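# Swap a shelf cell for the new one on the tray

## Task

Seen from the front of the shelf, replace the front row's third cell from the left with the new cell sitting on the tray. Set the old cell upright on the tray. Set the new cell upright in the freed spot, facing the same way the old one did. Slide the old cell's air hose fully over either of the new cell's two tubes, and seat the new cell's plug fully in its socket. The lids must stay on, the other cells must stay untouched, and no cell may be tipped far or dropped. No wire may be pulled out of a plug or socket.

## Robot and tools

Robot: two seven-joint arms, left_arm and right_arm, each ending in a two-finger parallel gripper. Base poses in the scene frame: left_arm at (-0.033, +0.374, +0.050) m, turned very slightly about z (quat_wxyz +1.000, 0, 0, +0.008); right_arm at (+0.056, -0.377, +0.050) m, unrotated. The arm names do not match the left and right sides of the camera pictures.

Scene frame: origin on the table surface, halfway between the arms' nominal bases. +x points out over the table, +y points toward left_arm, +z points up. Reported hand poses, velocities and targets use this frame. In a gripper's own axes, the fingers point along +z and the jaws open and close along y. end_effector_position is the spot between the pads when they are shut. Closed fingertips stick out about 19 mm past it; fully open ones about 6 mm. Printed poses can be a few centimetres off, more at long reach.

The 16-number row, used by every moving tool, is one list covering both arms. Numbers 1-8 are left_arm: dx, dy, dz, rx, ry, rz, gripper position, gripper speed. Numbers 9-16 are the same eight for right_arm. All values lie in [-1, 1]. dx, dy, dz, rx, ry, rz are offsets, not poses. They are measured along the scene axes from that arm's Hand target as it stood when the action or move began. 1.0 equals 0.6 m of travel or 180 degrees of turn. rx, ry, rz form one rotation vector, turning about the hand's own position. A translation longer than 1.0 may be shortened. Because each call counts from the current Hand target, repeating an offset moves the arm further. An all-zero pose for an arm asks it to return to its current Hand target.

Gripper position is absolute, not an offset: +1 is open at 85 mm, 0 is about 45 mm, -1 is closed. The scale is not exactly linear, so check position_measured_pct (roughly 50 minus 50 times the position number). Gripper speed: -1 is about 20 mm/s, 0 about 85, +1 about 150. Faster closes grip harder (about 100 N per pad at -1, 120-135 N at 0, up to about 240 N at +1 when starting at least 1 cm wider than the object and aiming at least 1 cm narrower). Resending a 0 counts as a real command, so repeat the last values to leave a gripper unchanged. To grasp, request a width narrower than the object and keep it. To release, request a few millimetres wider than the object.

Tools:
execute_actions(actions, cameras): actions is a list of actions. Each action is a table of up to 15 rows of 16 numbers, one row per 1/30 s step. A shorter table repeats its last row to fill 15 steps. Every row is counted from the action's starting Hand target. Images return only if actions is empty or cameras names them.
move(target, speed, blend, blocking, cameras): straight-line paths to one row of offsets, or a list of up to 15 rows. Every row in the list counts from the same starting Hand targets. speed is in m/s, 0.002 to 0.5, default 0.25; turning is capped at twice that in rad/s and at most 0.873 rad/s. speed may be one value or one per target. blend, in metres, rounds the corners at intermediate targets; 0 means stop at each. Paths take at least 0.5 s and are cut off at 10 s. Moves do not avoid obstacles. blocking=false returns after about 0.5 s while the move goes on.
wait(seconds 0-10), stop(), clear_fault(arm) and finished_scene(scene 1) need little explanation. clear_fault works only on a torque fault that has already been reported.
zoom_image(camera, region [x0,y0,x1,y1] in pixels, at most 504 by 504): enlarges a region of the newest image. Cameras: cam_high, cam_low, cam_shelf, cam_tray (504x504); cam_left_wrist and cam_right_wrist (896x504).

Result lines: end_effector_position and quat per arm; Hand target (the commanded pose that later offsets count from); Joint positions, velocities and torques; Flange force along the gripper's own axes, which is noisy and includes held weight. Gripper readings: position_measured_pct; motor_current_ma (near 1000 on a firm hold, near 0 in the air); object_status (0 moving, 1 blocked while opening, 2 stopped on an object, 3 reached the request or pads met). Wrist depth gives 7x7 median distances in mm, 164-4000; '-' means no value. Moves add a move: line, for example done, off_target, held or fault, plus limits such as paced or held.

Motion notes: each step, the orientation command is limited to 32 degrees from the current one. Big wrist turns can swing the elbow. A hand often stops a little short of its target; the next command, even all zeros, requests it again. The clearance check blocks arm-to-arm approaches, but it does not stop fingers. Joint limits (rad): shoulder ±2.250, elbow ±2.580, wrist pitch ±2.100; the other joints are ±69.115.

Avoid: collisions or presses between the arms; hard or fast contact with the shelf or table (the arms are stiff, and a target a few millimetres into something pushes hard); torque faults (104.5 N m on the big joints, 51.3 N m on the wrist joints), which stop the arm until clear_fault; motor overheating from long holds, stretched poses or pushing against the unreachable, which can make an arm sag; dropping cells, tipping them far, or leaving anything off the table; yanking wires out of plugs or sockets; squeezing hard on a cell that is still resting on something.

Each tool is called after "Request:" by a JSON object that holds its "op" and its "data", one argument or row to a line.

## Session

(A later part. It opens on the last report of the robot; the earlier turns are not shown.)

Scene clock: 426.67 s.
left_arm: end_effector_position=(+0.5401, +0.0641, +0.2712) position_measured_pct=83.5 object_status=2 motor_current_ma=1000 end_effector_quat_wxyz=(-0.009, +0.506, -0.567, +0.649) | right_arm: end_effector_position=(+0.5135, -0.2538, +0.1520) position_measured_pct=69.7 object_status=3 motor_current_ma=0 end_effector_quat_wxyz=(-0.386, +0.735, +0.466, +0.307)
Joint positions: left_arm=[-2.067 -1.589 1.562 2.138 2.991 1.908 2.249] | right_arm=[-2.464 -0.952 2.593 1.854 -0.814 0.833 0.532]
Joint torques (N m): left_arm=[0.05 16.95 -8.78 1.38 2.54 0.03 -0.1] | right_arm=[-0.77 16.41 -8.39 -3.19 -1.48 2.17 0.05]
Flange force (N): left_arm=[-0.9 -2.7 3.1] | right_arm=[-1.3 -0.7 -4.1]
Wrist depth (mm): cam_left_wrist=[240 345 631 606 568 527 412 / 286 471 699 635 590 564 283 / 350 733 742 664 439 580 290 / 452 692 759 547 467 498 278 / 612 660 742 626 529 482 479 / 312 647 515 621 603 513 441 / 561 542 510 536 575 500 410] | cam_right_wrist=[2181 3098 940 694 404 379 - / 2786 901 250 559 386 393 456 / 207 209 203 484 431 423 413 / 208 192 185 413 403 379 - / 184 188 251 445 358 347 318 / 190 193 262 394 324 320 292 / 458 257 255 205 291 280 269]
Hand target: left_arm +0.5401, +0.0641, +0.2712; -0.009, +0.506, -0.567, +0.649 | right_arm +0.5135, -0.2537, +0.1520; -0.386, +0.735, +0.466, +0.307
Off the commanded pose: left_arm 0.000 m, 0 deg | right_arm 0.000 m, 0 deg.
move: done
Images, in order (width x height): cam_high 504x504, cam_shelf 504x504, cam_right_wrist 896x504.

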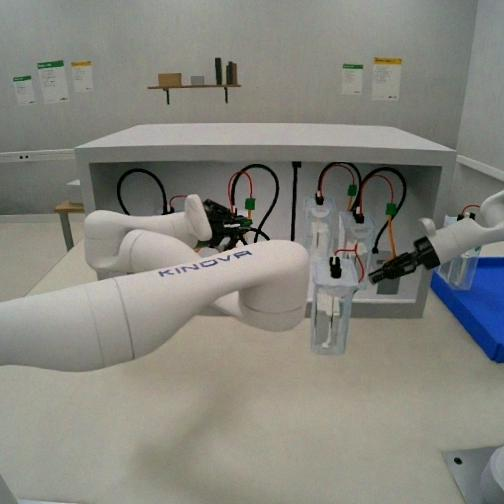

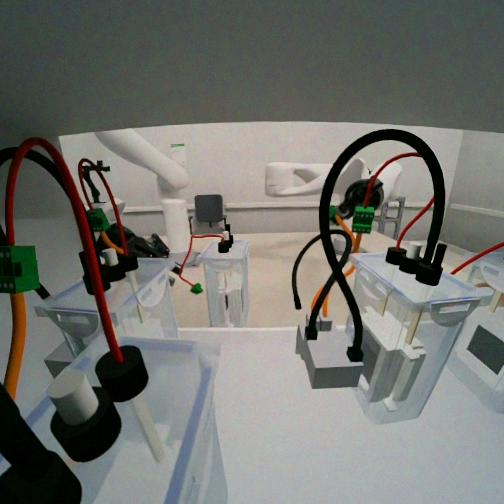

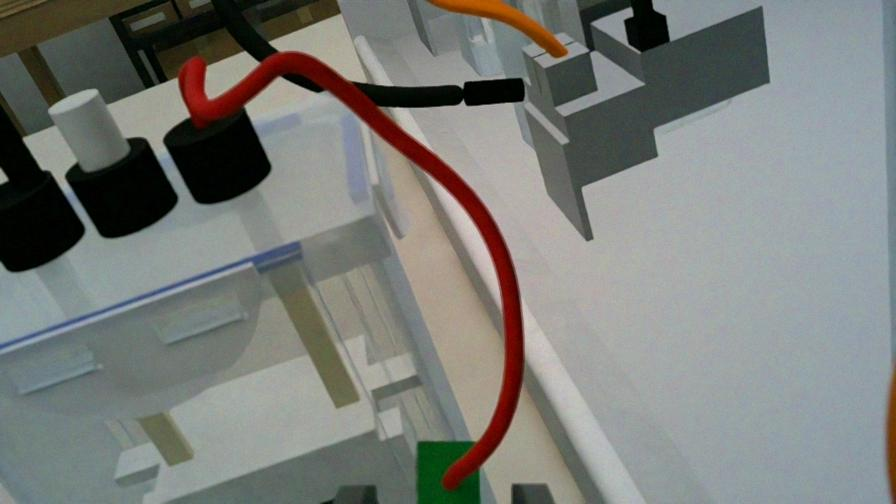

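Request:
{"op": "move", "data": {
  "target": [0,0,0,0,0,0,-0.85,-1,0.008,0.072,-0.0477,0,0,0,-0.4,-1],
  "speed": 0.03,
  "cameras": ["cam_low","cam_right_wrist","cam_shelf","cam_high"]
}}

Request:
{"op": "zoom_image", "data": {
  "camera": "cam_right_wrist",
  "region": [300, 280, 600, 504]
}}

Request:
{"op": "zoom_image", "data": {
  "camera": "cam_shelf",
  "region": [140, 220, 240, 320]
}}

Request:
{"op": "zoom_image", "data": {
  "camera": "cam_high",
  "region": [310, 230, 420, 330]
}}

Scene clock: 429.53 s.
left_arm: end_effector_position=(+0.5401, +0.0641, +0.2712) position_measured_pct=83.5 object_status=2 motor_current_ma=1000 end_effector_quat_wxyz=(-0.009, +0.506, -0.567, +0.649) | right_arm: end_effector_position=(+0.5183, -0.2105, +0.1234) position_measured_pct=69.7 object_status=3 motor_current_ma=0 end_effector_quat_wxyz=(-0.386, +0.735, +0.466, +0.307)
Joint positions: left_arm=[-2.067 -1.589 1.562 2.138 2.991 1.908 2.249] | right_arm=[-2.53 -1.029 2.553 1.872 -0.879 0.705 0.584]
Joint torques (N m): left_arm=[0.07 16.92 -8.74 1.37 2.53 0.02 -0.11] | right_arm=[-0.75 16.59 -8.9 -2.59 -1.24 2.08 0.03]
Flange force (N): left_arm=[-0.9 -2.8 3.1] | right_arm=[-0.8 1.1 -5.3]
Wrist depth (mm): cam_left_wrist=[240 345 635 607 570 527 409 / 285 472 693 639 591 564 283 / 350 733 737 661 441 580 290 / 452 691 757 547 465 498 277 / 613 656 742 630 530 486 483 / 311 649 515 623 598 510 442 / 560 541 513 537 574 500 410] | cam_right_wrist=[3070 3113 300 603 337 333 434 / - 180 - 517 339 390 392 / - - - 440 395 371 346 / - - - 355 352 331 312 / - - 235 402 309 298 282 / - 234 213 364 281 269 257 / - 211 203 331 313 242 237]
Hand target: left_arm +0.5401, +0.0641, +0.2712; -0.009, +0.506, -0.567, +0.649 | right_arm +0.5183, -0.2105, +0.1234; -0.386, +0.735, +0.466, +0.307
Off the commanded pose: left_arm 0.000 m, 0 deg | right_arm 0.000 m, 0 deg.
move: done
Images, in order (width x height): cam_high 504x504, cam_low 504x504, cam_shelf 504x504, cam_right_wrist 896x504.

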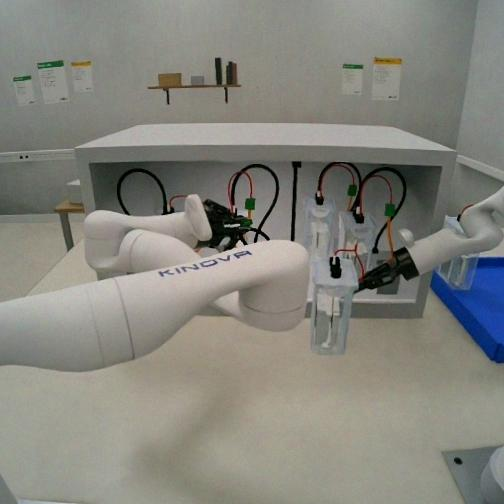

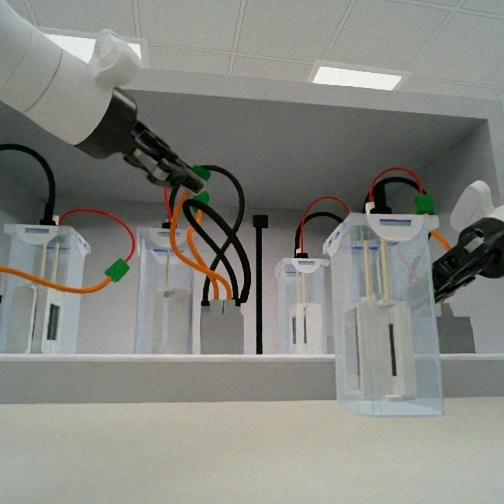

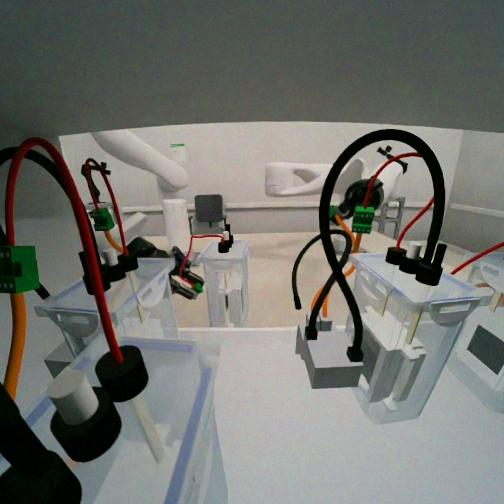

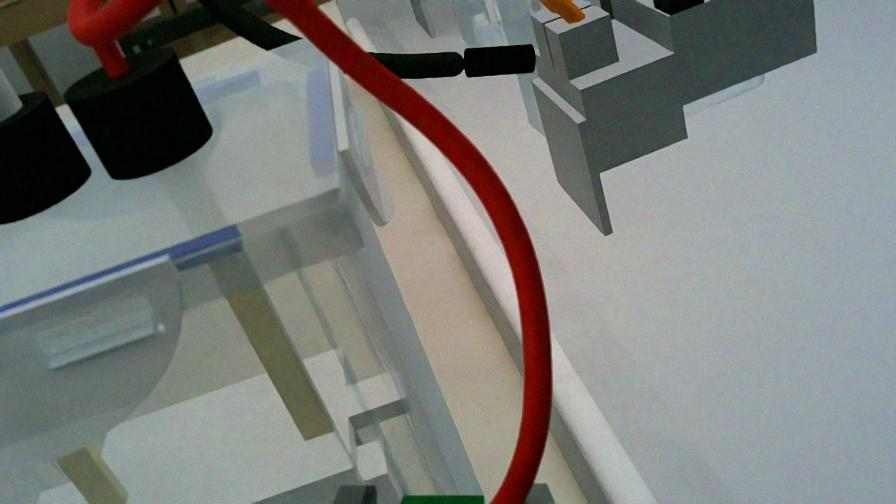

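Scaled by 1.680 from the camera's 896x504 image, which has a finer 1280x720 frame.

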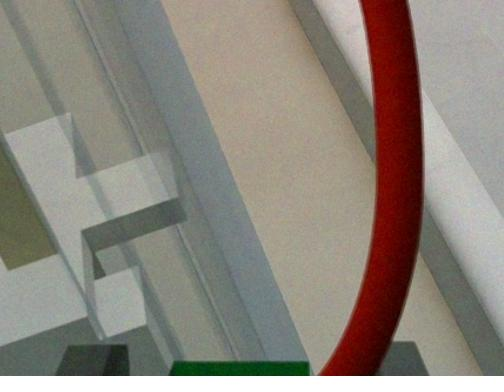

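Scaled by 5.040 from the camera's 504x504 image, which has a finer 720x720 frame.

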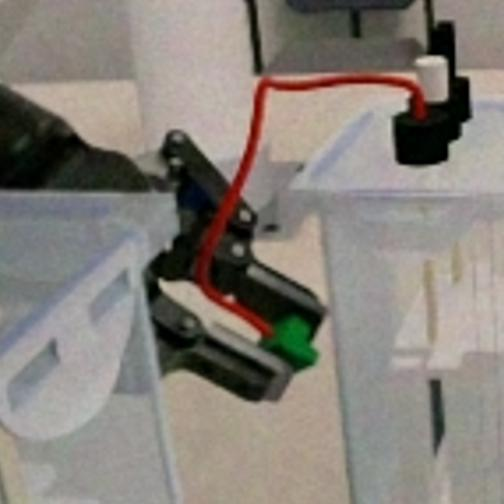

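Scaled by 4.582 from the camera's 504x504 image, which has a finer 720x720 frame.

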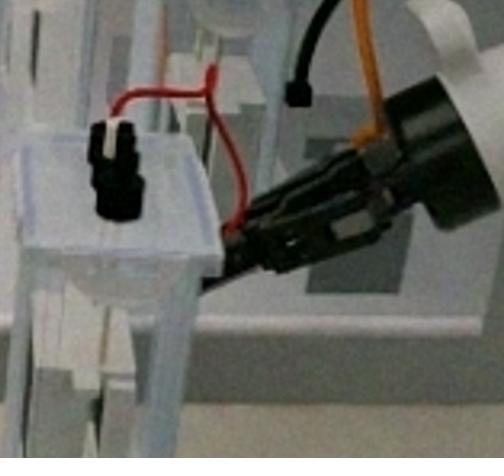

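Request:
{"op": "move", "data": {
  "target": [0,0,0,0,0,0,-0.85,-1,0,0,0,0,0,0,-0.85,-1],
  "speed": 0.05,
  "cameras": ["cam_shelf","cam_right_wrist","cam_left_wrist"]
}}

Scene clock: 432.57 s.
left_arm: end_effector_position=(+0.5401, +0.0641, +0.2712) position_measured_pct=83.5 object_status=2 motor_current_ma=1000 end_effector_quat_wxyz=(-0.009, +0.506, -0.567, +0.649) | right_arm: end_effector_position=(+0.5183, -0.2105, +0.1234) position_measured_pct=83.5 object_status=0 motor_current_ma=1000 end_effector_quat_wxyz=(-0.386, +0.735, +0.466, +0.307)
Joint positions: left_arm=[-2.067 -1.589 1.562 2.138 2.991 1.908 2.249] | right_arm=[-2.53 -1.029 2.553 1.872 -0.879 0.705 0.584]
Joint torques (N m): left_arm=[0.03 16.89 -8.76 1.39 2.54 0.03 -0.06] | right_arm=[-0.72 16.59 -8.92 -2.57 -1.25 2.07 0.01]
Flange force (N): left_arm=[-0.9 -2.7 3.2] | right_arm=[-0.8 1.2 -5.2]
Wrist depth (mm): cam_left_wrist=[240 345 631 607 570 526 410 / 285 472 694 638 595 565 283 / 350 738 738 662 439 582 290 / 454 695 759 546 465 498 278 / 612 663 747 631 530 483 484 / 312 646 515 622 598 509 441 / 560 541 511 536 573 501 411] | cam_right_wrist=[3055 3157 300 598 337 331 434 / - 180 - 517 338 391 391 / - - - 439 396 372 346 / - - - 355 352 331 312 / - - 235 401 309 297 283 / - 234 213 366 282 270 257 / - 211 203 332 314 242 236]
Hand target: left_arm +0.5401, +0.0641, +0.2712; -0.009, +0.506, -0.567, +0.649 | right_arm +0.5183, -0.2105, +0.1234; -0.386, +0.735, +0.466, +0.307
Off the commanded pose: left_arm 0.000 m, 0 deg | right_arm 0.000 m, 0 deg.
move: done
Images, in order (width x height): cam_shelf 504x504, cam_left_wrist 896x504, cam_right_wrist 896x504.

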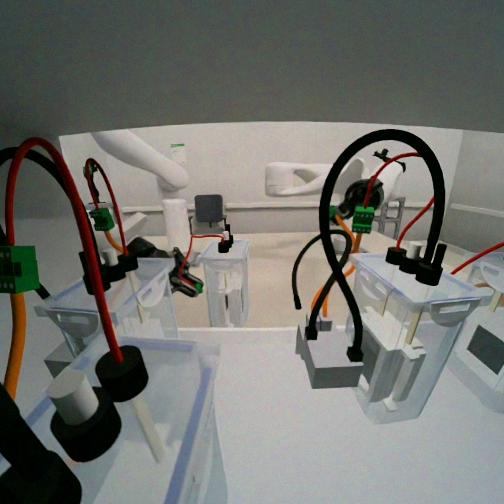

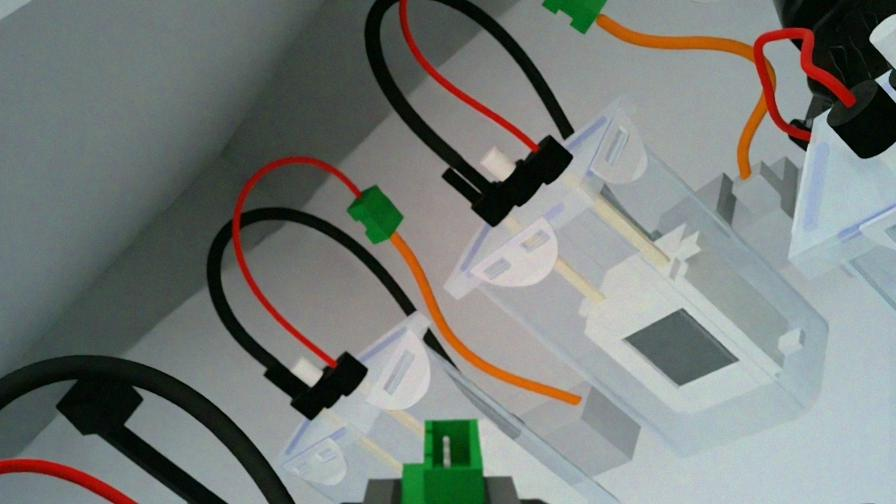

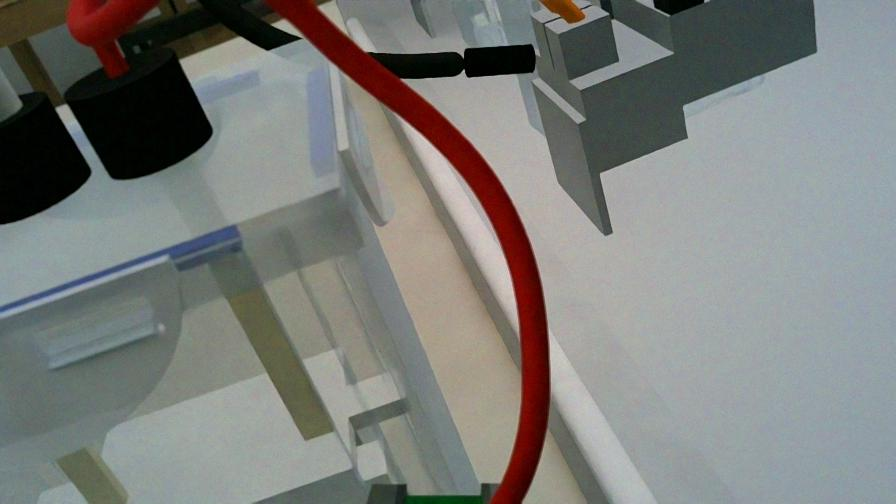

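Request:
{"op": "move", "data": {
  "target": [0.0165,-0.178,0.023,-0.0447,-0.0344,0.2128,-0.85,-1,0,0,0,0,0,0,-0.85,-1],
  "speed": 0.08,
  "cameras": ["cam_shelf","cam_left_wrist","cam_low","cam_high"]
}}

Scene clock: 440.17 s.
left_arm: end_effector_position=(+0.5500, -0.0426, +0.2850) position_measured_pct=83.5 object_status=2 motor_current_ma=1000 end_effector_quat_wxyz=(-0.216, +0.628, -0.323, +0.674) | right_arm: end_effector_position=(+0.5183, -0.2105, +0.1234) position_measured_pct=83.5 object_status=2 motor_current_ma=1000 end_effector_quat_wxyz=(-0.386, +0.735, +0.466, +0.307)
Joint positions: left_arm=[-1.445 -1.641 1.618 1.843 3.304 0.331 2.27] | right_arm=[-2.53 -1.029 2.553 1.872 -0.879 0.705 0.584]
Joint torques (N m): left_arm=[0.26 16.54 -12.47 1.98 0.6 0.51 -0.05] | right_arm=[-0.72 16.56 -8.92 -2.55 -1.26 2.09 0]
Flange force (N): left_arm=[3.7 0.2 3.2] | right_arm=[-0.8 1.2 -5.3]
Wrist depth (mm): cam_left_wrist=[180 220 316 551 646 556 494 / 201 265 413 630 647 407 313 / 232 322 568 628 637 644 313 / 274 422 613 624 634 639 303 / 336 598 611 623 454 639 609 / 369 595 608 617 621 458 482 / 492 590 599 610 622 494 431] | cam_right_wrist=[3084 3113 783 242 332 332 433 / - 180 - 535 341 392 393 / - - - 440 394 372 345 / - - - 356 354 332 312 / - - 235 400 310 297 283 / - 234 213 365 281 269 257 / - 211 203 332 313 242 236]
Hand target: left_arm +0.5500, -0.0426, +0.2850; -0.216, +0.628, -0.323, +0.674 | right_arm +0.5183, -0.2105, +0.1234; -0.386, +0.735, +0.466, +0.307
Off the commanded pose: left_arm 0.000 m, 0 deg | right_arm 0.000 m, 0 deg.
move: done
Images, in order (width x height): cam_high 504x504, cam_low 504x504, cam_shelf 504x504, cam_left_wrist 896x504.

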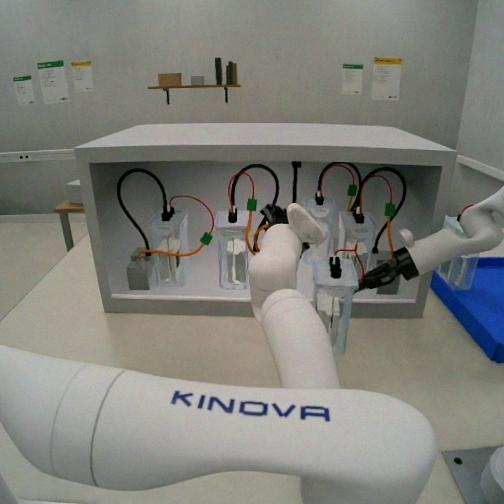

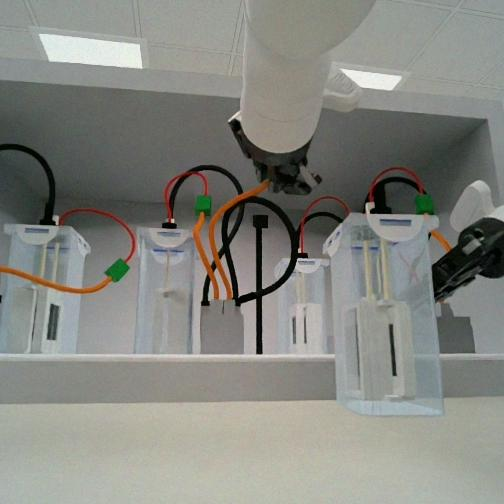

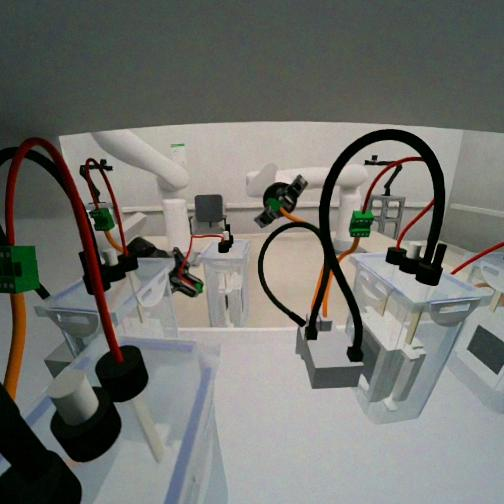

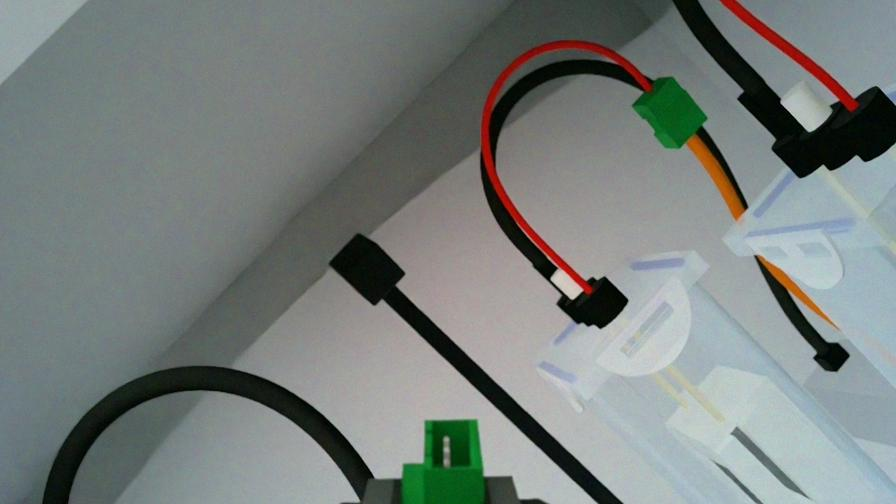

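Request:
{"op": "move", "data": {
  "target": [
    [0,0,0,0,0,0,-0.85,-1,0.083,-0.025,0.01,0,0,0,-0.85,-1],
    [0,0,0,0,0,0,-0.85,-1,0.083,-0.03,0.2,0,0,0,-0.85,-1]
  ],
  "speed": 0.07,
  "cameras": ["cam_shelf","cam_right_wrist","cam_high","cam_low"]
}}

Scene clock: 442.97 s.
left_arm: end_effector_position=(+0.5499, -0.0427, +0.2850) position_measured_pct=83.5 object_status=2 motor_current_ma=1000 end_effector_quat_wxyz=(-0.216, +0.628, -0.323, +0.674) | right_arm: end_effector_position=(+0.5201, -0.2075, +0.1464) position_measured_pct=83.5 object_status=2 motor_current_ma=1000 end_effector_quat_wxyz=(-0.442, +0.734, +0.440, +0.270)
Joint positions: left_arm=[-1.445 -1.641 1.618 1.843 3.304 0.331 2.27] | right_arm=[-2.544 -1.034 2.554 1.771 -0.776 0.861 0.358]
Joint torques (N m): left_arm=[0.27 16.5 -12.44 2 0.62 0.53 -0.05] | right_arm=[-6.05 36.45 -22.97 -37.92 -7.18 -1.27 -0.01]
Flange force (N): left_arm=[3.8 0.2 3.3] | right_arm=[-74.5 -74.2 6.8]
Flange force when the fault began (N): right_arm=[-114.3 -108.0 15.6]
Wrist depth (mm): cam_left_wrist=[179 221 315 553 648 557 493 / 201 265 412 628 641 408 312 / 232 321 570 626 638 645 312 / 274 423 611 624 630 639 303 / 335 600 611 623 454 642 607 / 370 595 604 614 624 458 483 / 492 593 597 610 624 492 433] | cam_right_wrist=[224 - 2232 683 355 325 331 / 2225 3282 923 255 339 334 391 / 3684 916 211 525 449 369 356 / 173 171 172 500 394 354 325 / 175 171 - 447 346 318 294 / - - - 405 373 290 272 / - - 233 233 351 258 255]
Hand target: left_arm +0.5499, -0.0427, +0.2850; -0.216, +0.628, -0.323, +0.674 | right_arm +0.5201, -0.2075, +0.1464; -0.442, +0.734, +0.440, +0.270 (not the last commanded pose)
Tool commands: left_gripper/position=-0.85 left_gripper/speed=-1.0 right_gripper/position=-0.85098 right_gripper/speed=-1.0
Off the commanded pose: left_arm 0.000 m, 0 deg | right_arm 0.110 m, 8 deg.
TORQUE FAULT: joint 2 (shoulder) of the right arm strayed more than 5 degrees from its planned motion, and that arm stopped. A torque fault puts only its own arm into a fault stop. That arm's remaining commands of this call were not run. That arm may still press on what stopped it. That arm is still stopped at the end of this call. While its stop runs, that arm, its gripper or tool too, takes no new command.
CLEAR FAULT: the right arm stays stopped (ARMSTATE_IN_FAULT) until you call clear_fault(arm="right_arm").
TORQUE WARNING: the torque sensor of joint 4 (elbow) of the right arm reached its warning level (56.7 N m).
move: fault (right_arm); path passed 1 of 2 targets
Images, in order (width x height): cam_high 504x504, cam_low 504x504, cam_shelf 504x504, cam_right_wrist 896x504.

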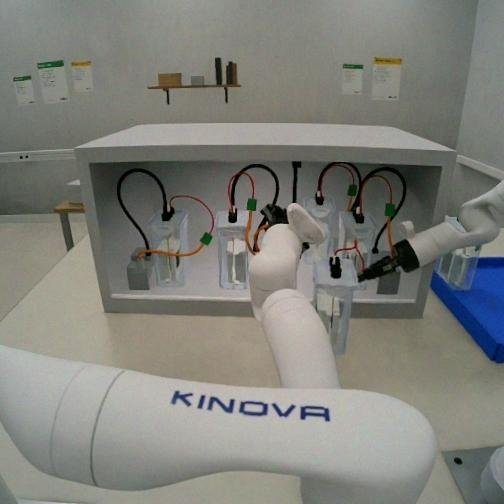

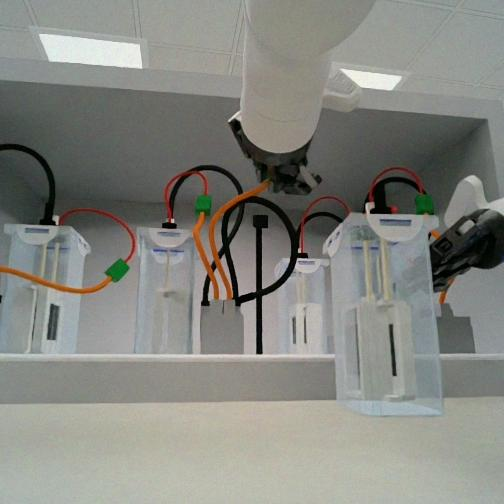

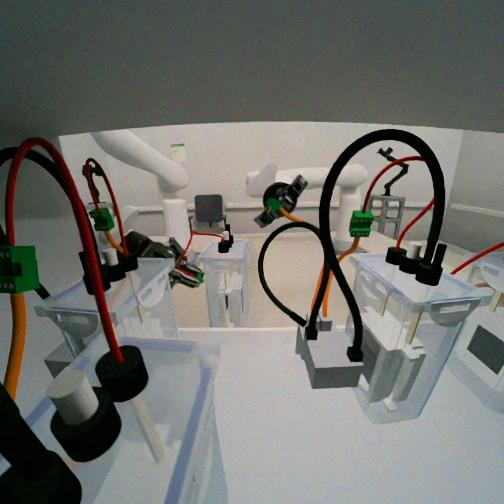

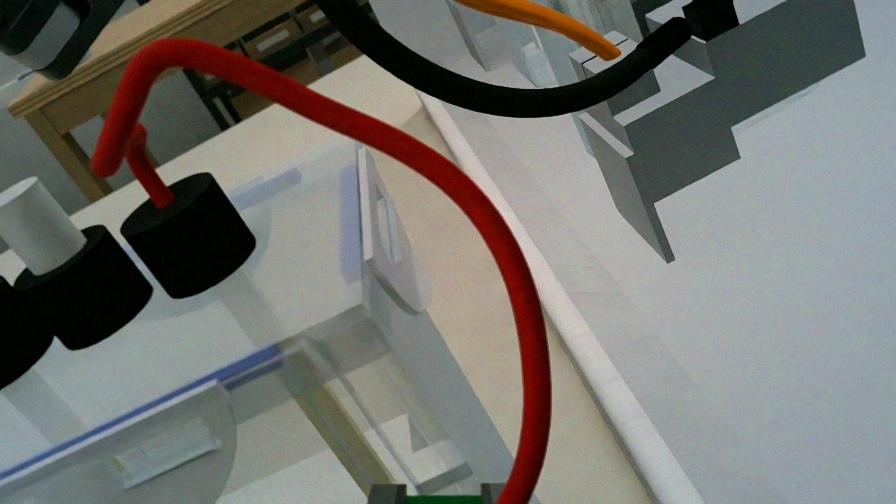

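Request:
{"op": "clear_fault", "data": {
  "arm": "right_arm"
}}

Request:
{"op": "move", "data": {
  "target": [0,0,0,0,0,0,-0.85,-1,-0.012,0,0.0,0,0,0,-0.85,-1],
  "speed": 0.03,
  "cameras": ["cam_right_wrist","cam_high"]
}}

Scene clock: 443.80 s.
left_arm: end_effector_position=(+0.5499, -0.0427, +0.2850) position_measured_pct=83.5 object_status=2 motor_current_ma=1000 end_effector_quat_wxyz=(-0.216, +0.628, -0.323, +0.674) | right_arm: end_effector_position=(+0.5201, -0.2075, +0.1464) position_measured_pct=83.5 object_status=2 motor_current_ma=1000 end_effector_quat_wxyz=(-0.442, +0.734, +0.440, +0.270)
Joint positions: left_arm=[-1.445 -1.641 1.618 1.843 3.304 0.331 2.27] | right_arm=[-2.544 -1.034 2.554 1.771 -0.776 0.861 0.358]
Joint torques (N m): left_arm=[0.3 16.46 -12.43 1.96 0.61 0.54 -0.01] | right_arm=[-6.04 36.42 -23.03 -37.91 -7.16 -1.3 -0.02]
Flange force (N): left_arm=[3.9 0.0 3.2] | right_arm=[-74.4 -74.1 6.7]
Wrist depth (mm): cam_left_wrist=[179 220 317 552 646 555 496 / 201 264 413 632 642 408 314 / 232 322 567 627 641 645 313 / 274 421 611 624 633 641 302 / 335 601 611 621 454 641 604 / 370 597 608 616 624 456 482 / 491 593 597 612 621 491 433] | cam_right_wrist=[224 - 2278 683 355 325 331 / 2240 3282 927 254 339 334 392 / 3789 908 211 525 448 369 356 / 173 171 172 500 394 355 324 / 175 171 - 448 346 317 293 / - - - 404 374 290 272 / - - 233 232 351 257 254]
Hand target: left_arm +0.5499, -0.0427, +0.2850; -0.216, +0.628, -0.323, +0.674 | right_arm +0.5201, -0.2075, +0.1464; -0.442, +0.734, +0.440, +0.270 (not the last commanded pose)
Tool commands: left_gripper/position=-0.85 left_gripper/speed=-1.0 right_gripper/position=-0.85098 right_gripper/speed=-1.0
Off the commanded pose: left_arm 0.000 m, 0 deg | right_arm 0.110 m, 8 deg.
TORQUE FAULT, CONTINUED: the right arm's stop, for the torque fault of joint 2 (shoulder) that an earlier result reported, is over. The call counts as one of the actions that you can send in this scene. That arm's target is now where it stood when the stop ended, not its last command. That arm's gripper keeps its grip as last carried out, and that arm accepts commands again: back off and push less far.
CLEAR FAULT: your call cleared the right arm's torque fault.

Scene clock: 444.53 s.
left_arm: end_effector_position=(+0.5499, -0.0427, +0.2850) position_measured_pct=83.5 object_status=2 motor_current_ma=1000 end_effector_quat_wxyz=(-0.216, +0.628, -0.323, +0.674) | right_arm: end_effector_position=(+0.5130, -0.2075, +0.1464) position_measured_pct=83.5 object_status=2 motor_current_ma=1000 end_effector_quat_wxyz=(-0.442, +0.734, +0.440, +0.270)
Joint positions: left_arm=[-1.445 -1.641 1.618 1.843 3.304 0.331 2.27] | right_arm=[-2.534 -1.029 2.549 1.797 -0.782 0.849 0.373]
Joint torques (N m): left_arm=[0.28 16.52 -12.45 1.98 0.61 0.55 -0.02] | right_arm=[-1.03 16.87 -9.21 -2.74 -1.57 2.14 0.03]
Flange force (N): left_arm=[3.8 0.2 3.3] | right_arm=[-1.4 0.0 -4.7]
Wrist depth (mm): cam_left_wrist=[179 220 316 552 645 555 493 / 201 265 412 632 642 408 313 / 232 322 569 629 640 642 312 / 274 423 611 622 630 639 303 / 336 602 611 620 458 645 607 / 370 595 605 615 619 458 482 / 490 594 597 607 622 492 431] | cam_right_wrist=[221 - 3266 668 388 327 329 / 2232 3299 926 627 344 336 394 / 3811 896 208 584 433 367 361 / 172 172 172 - 394 358 328 / 174 172 - - 352 323 297 / - - - 401 379 292 273 / - - 232 227 349 259 251]
Hand target: left_arm +0.5499, -0.0427, +0.2850; -0.216, +0.628, -0.323, +0.674 | right_arm +0.5130, -0.2075, +0.1464; -0.442, +0.734, +0.440, +0.270
Off the commanded pose: left_arm 0.000 m, 0 deg | right_arm 0.000 m, 0 deg.
move: done
Images, in order (width x height): cam_high 504x504, cam_right_wrist 896x504.

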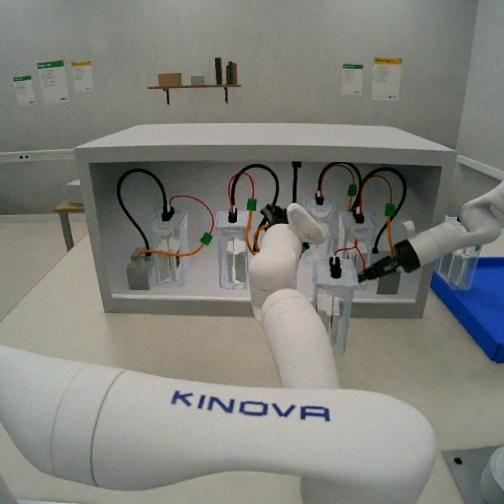

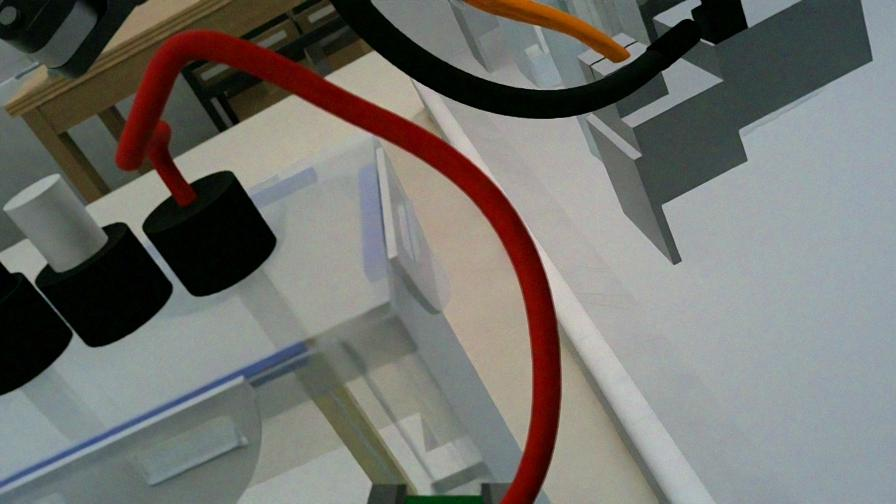

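Request:
{"op": "move", "data": {
  "target": [
    [0,0,0,0,0,0,-0.85,-1,-0.03,-0.085,0.055,0,0,0,-0.85,-1],
    [0,0,0,0,0,0,-0.85,-1,-0.06,-0.085,0.22,0,0,0,-0.85,-1]
  ],
  "speed": 0.06,
  "blend": 0.02,
  "cameras": ["cam_right_wrist","cam_high","cam_shelf","cam_low"]
}}

Scene clock: 447.97 s.
left_arm: end_effector_position=(+0.5499, -0.0427, +0.2850) position_measured_pct=83.5 object_status=2 motor_current_ma=1000 end_effector_quat_wxyz=(-0.216, +0.628, -0.323, +0.674) | right_arm: end_effector_position=(+0.4769, -0.2585, +0.2784) position_measured_pct=83.5 object_status=2 motor_current_ma=1000 end_effector_quat_wxyz=(-0.442, +0.734, +0.440, +0.270)
Joint positions: left_arm=[-1.445 -1.641 1.618 1.843 3.304 0.331 2.27] | right_arm=[-2.381 -0.709 2.532 1.844 -0.76 1.122 0.223]
Joint torques (N m): left_arm=[0.32 16.51 -12.44 1.98 0.62 0.54 -0.03] | right_arm=[-0.63 14.51 -7.49 -5.24 -2.09 1.8 0.04]
Flange force (N): left_arm=[3.8 0.2 3.4] | right_arm=[-2.5 -1.8 -2.1]
Wrist depth (mm): cam_left_wrist=[179 220 316 555 646 557 494 / 201 265 414 631 641 407 313 / 231 321 569 623 636 644 313 / 274 423 612 621 632 639 303 / 336 600 607 619 455 644 607 / 369 594 603 617 622 457 482 / 492 593 596 612 621 492 431] | cam_right_wrist=[3508 3128 356 334 443 444 721 / 2255 350 336 327 586 508 612 / 293 319 331 323 701 502 438 / 286 325 331 773 628 459 444 / 337 850 822 722 633 500 471 / 913 830 729 658 301 468 437 / 828 721 324 281 276 420 402]
Hand target: left_arm +0.5499, -0.0427, +0.2850; -0.216, +0.628, -0.323, +0.674 | right_arm +0.4769, -0.2585, +0.2784; -0.442, +0.734, +0.440, +0.270
Off the commanded pose: left_arm 0.000 m, 0 deg | right_arm 0.000 m, 0 deg.
move: done
Images, in order (width x height): cam_high 504x504, cam_low 504x504, cam_shelf 504x504, cam_right_wrist 896x504.

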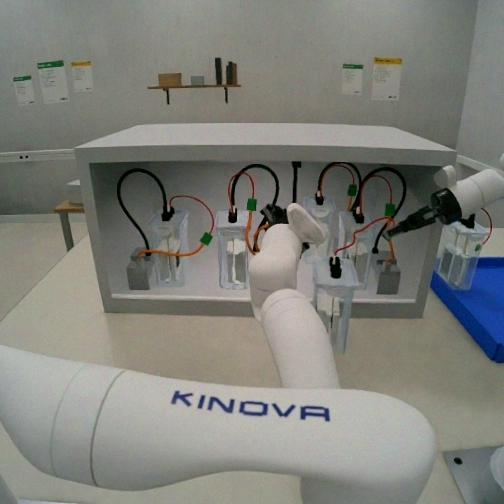

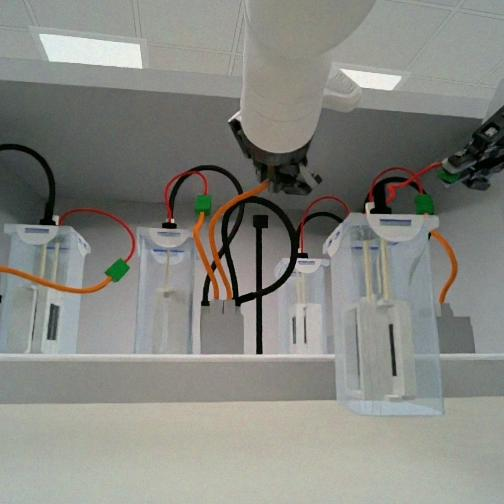

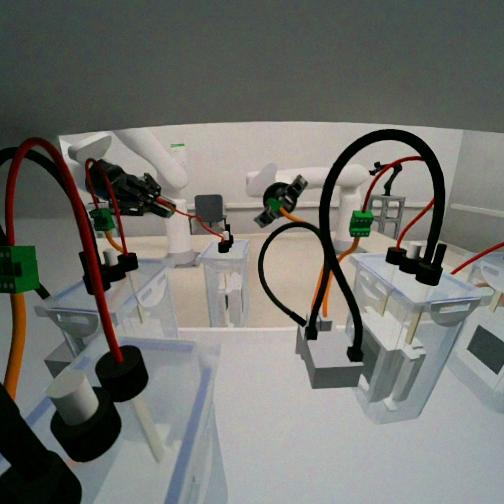

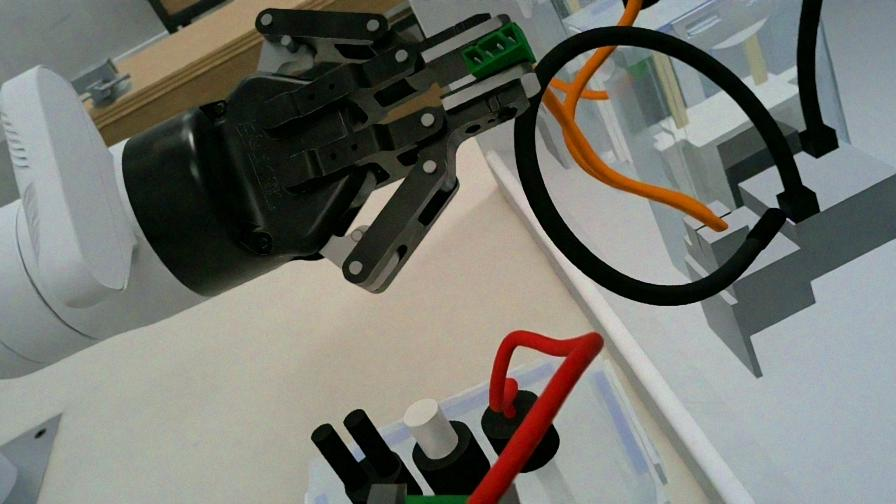

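Request:
{"op": "move", "data": {
  "target": [
    [-0.0333,-0.045,-0.0167,0,0,0,-0.85,-1,0.01,0.03,0.1,0.03,0.05,-0.18,-0.85,-1],
    [-0.0333,-0.045,-0.0167,0,0,0,-0.85,-1,0.035,0.125,0.13,0.0743,0.1157,-0.434,-0.85,-1]
  ],
  "speed": 0.1,
  "blend": 0.03,
  "cameras": ["all"]
}}

Scene clock: 457.37 s.
left_arm: end_effector_position=(+0.5300, -0.0697, +0.2750) position_measured_pct=83.5 object_status=2 motor_current_ma=1000 end_effector_quat_wxyz=(-0.216, +0.628, -0.323, +0.674) | right_arm: end_effector_position=(+0.4980, -0.1835, +0.3564) position_measured_pct=83.5 object_status=2 motor_current_ma=1000 end_effector_quat_wxyz=(-0.317, +0.827, -0.229, +0.405)
Joint positions: left_arm=[-1.387 -1.672 1.612 1.8 3.329 0.23 2.276] | right_arm=[-2.836 -0.037 2.361 2.472 -3.337 0.444 0.799]
Joint torques (N m): left_arm=[0.87 16.8 -12.78 2.1 0.33 0.72 -0.03] | right_arm=[-0.68 6.09 -3.41 -9.05 -0.1 2.84 0.02]
Flange force (N): left_arm=[3.3 0.4 3.8] | right_arm=no reading
Wrist depth (mm): cam_left_wrist=[197 246 343 654 660 560 463 / 228 302 453 647 656 349 471 / 256 365 634 644 656 338 288 / 306 475 634 642 652 342 271 / 371 616 626 635 441 512 467 / 407 619 626 633 446 624 452 / 595 608 614 629 641 445 464] | cam_right_wrist=[- - - - 325 644 601 / - - - - 479 352 234 / - 168 - 489 439 328 305 / 174 175 - 742 528 323 291 / 185 - 791 772 670 313 347 / 195 840 816 737 612 531 463 / - 864 766 684 580 501 447]
Hand target: left_arm +0.5300, -0.0697, +0.2750; -0.216, +0.628, -0.323, +0.674 | right_arm +0.4980, -0.1835, +0.3564; -0.317, +0.827, -0.229, +0.405
Off the commanded pose: left_arm 0.000 m, 0 deg | right_arm 0.000 m, 0 deg.
move: done

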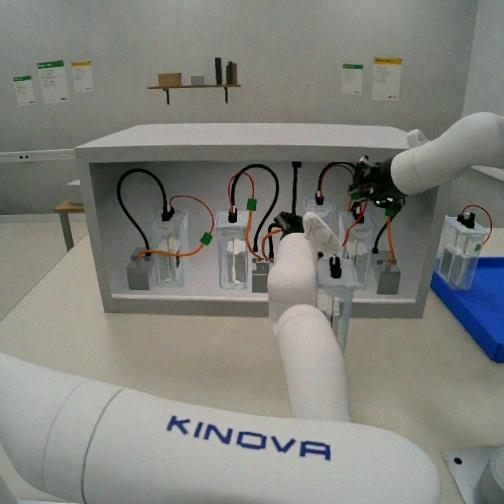

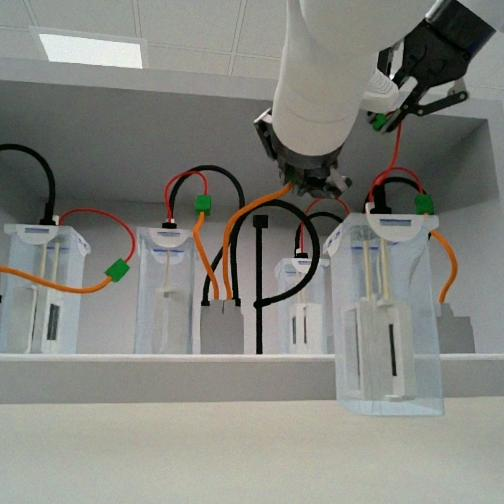

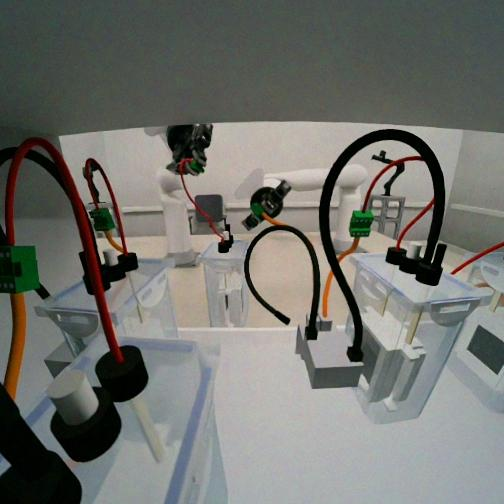

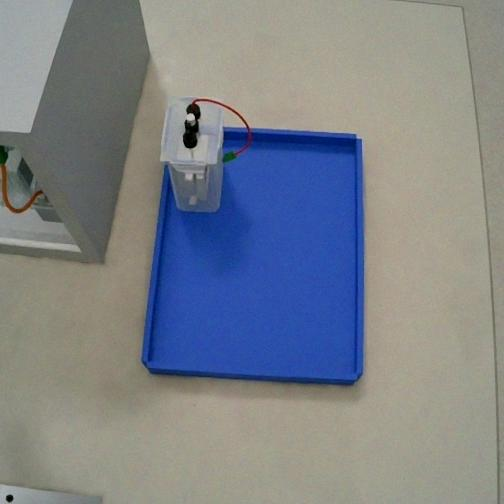

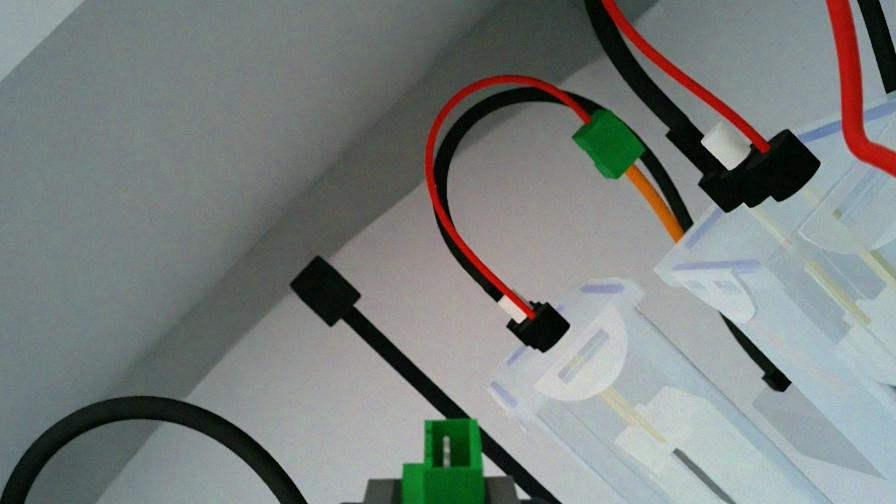

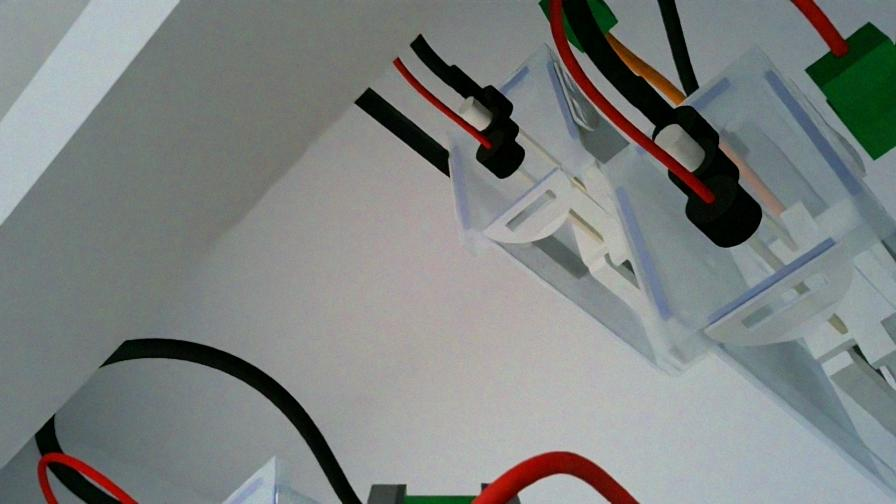

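Request:
{"op": "zoom_image", "data": {
  "camera": "cam_low",
  "region": [340, 60, 480, 200]
}}

Request:
{"op": "zoom_image", "data": {
  "camera": "cam_shelf",
  "region": [140, 110, 300, 270]
}}

Scaled by 3.600 from the camera's 504x504 image, which has a finer 720x720 frame.

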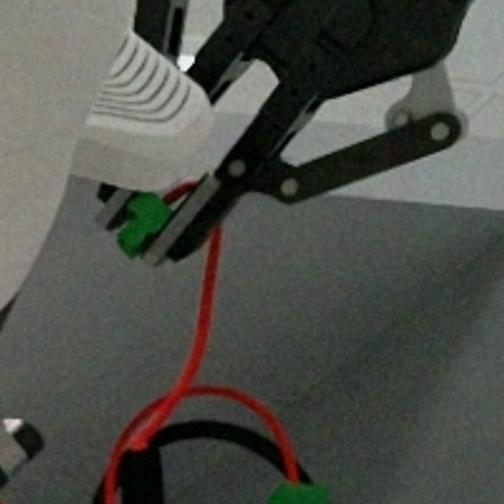

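Scaled by 3.150 from the camera's 504x504 image, which has a finer 720x720 frame.

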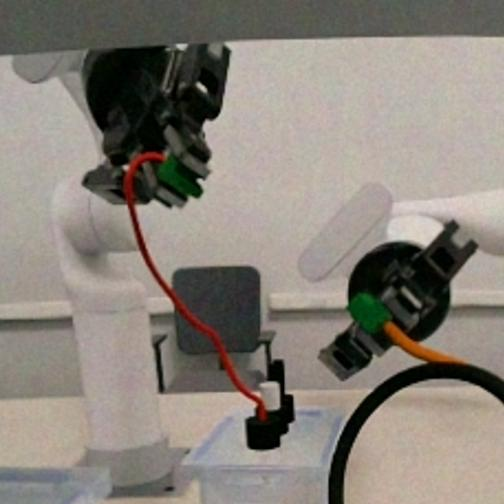

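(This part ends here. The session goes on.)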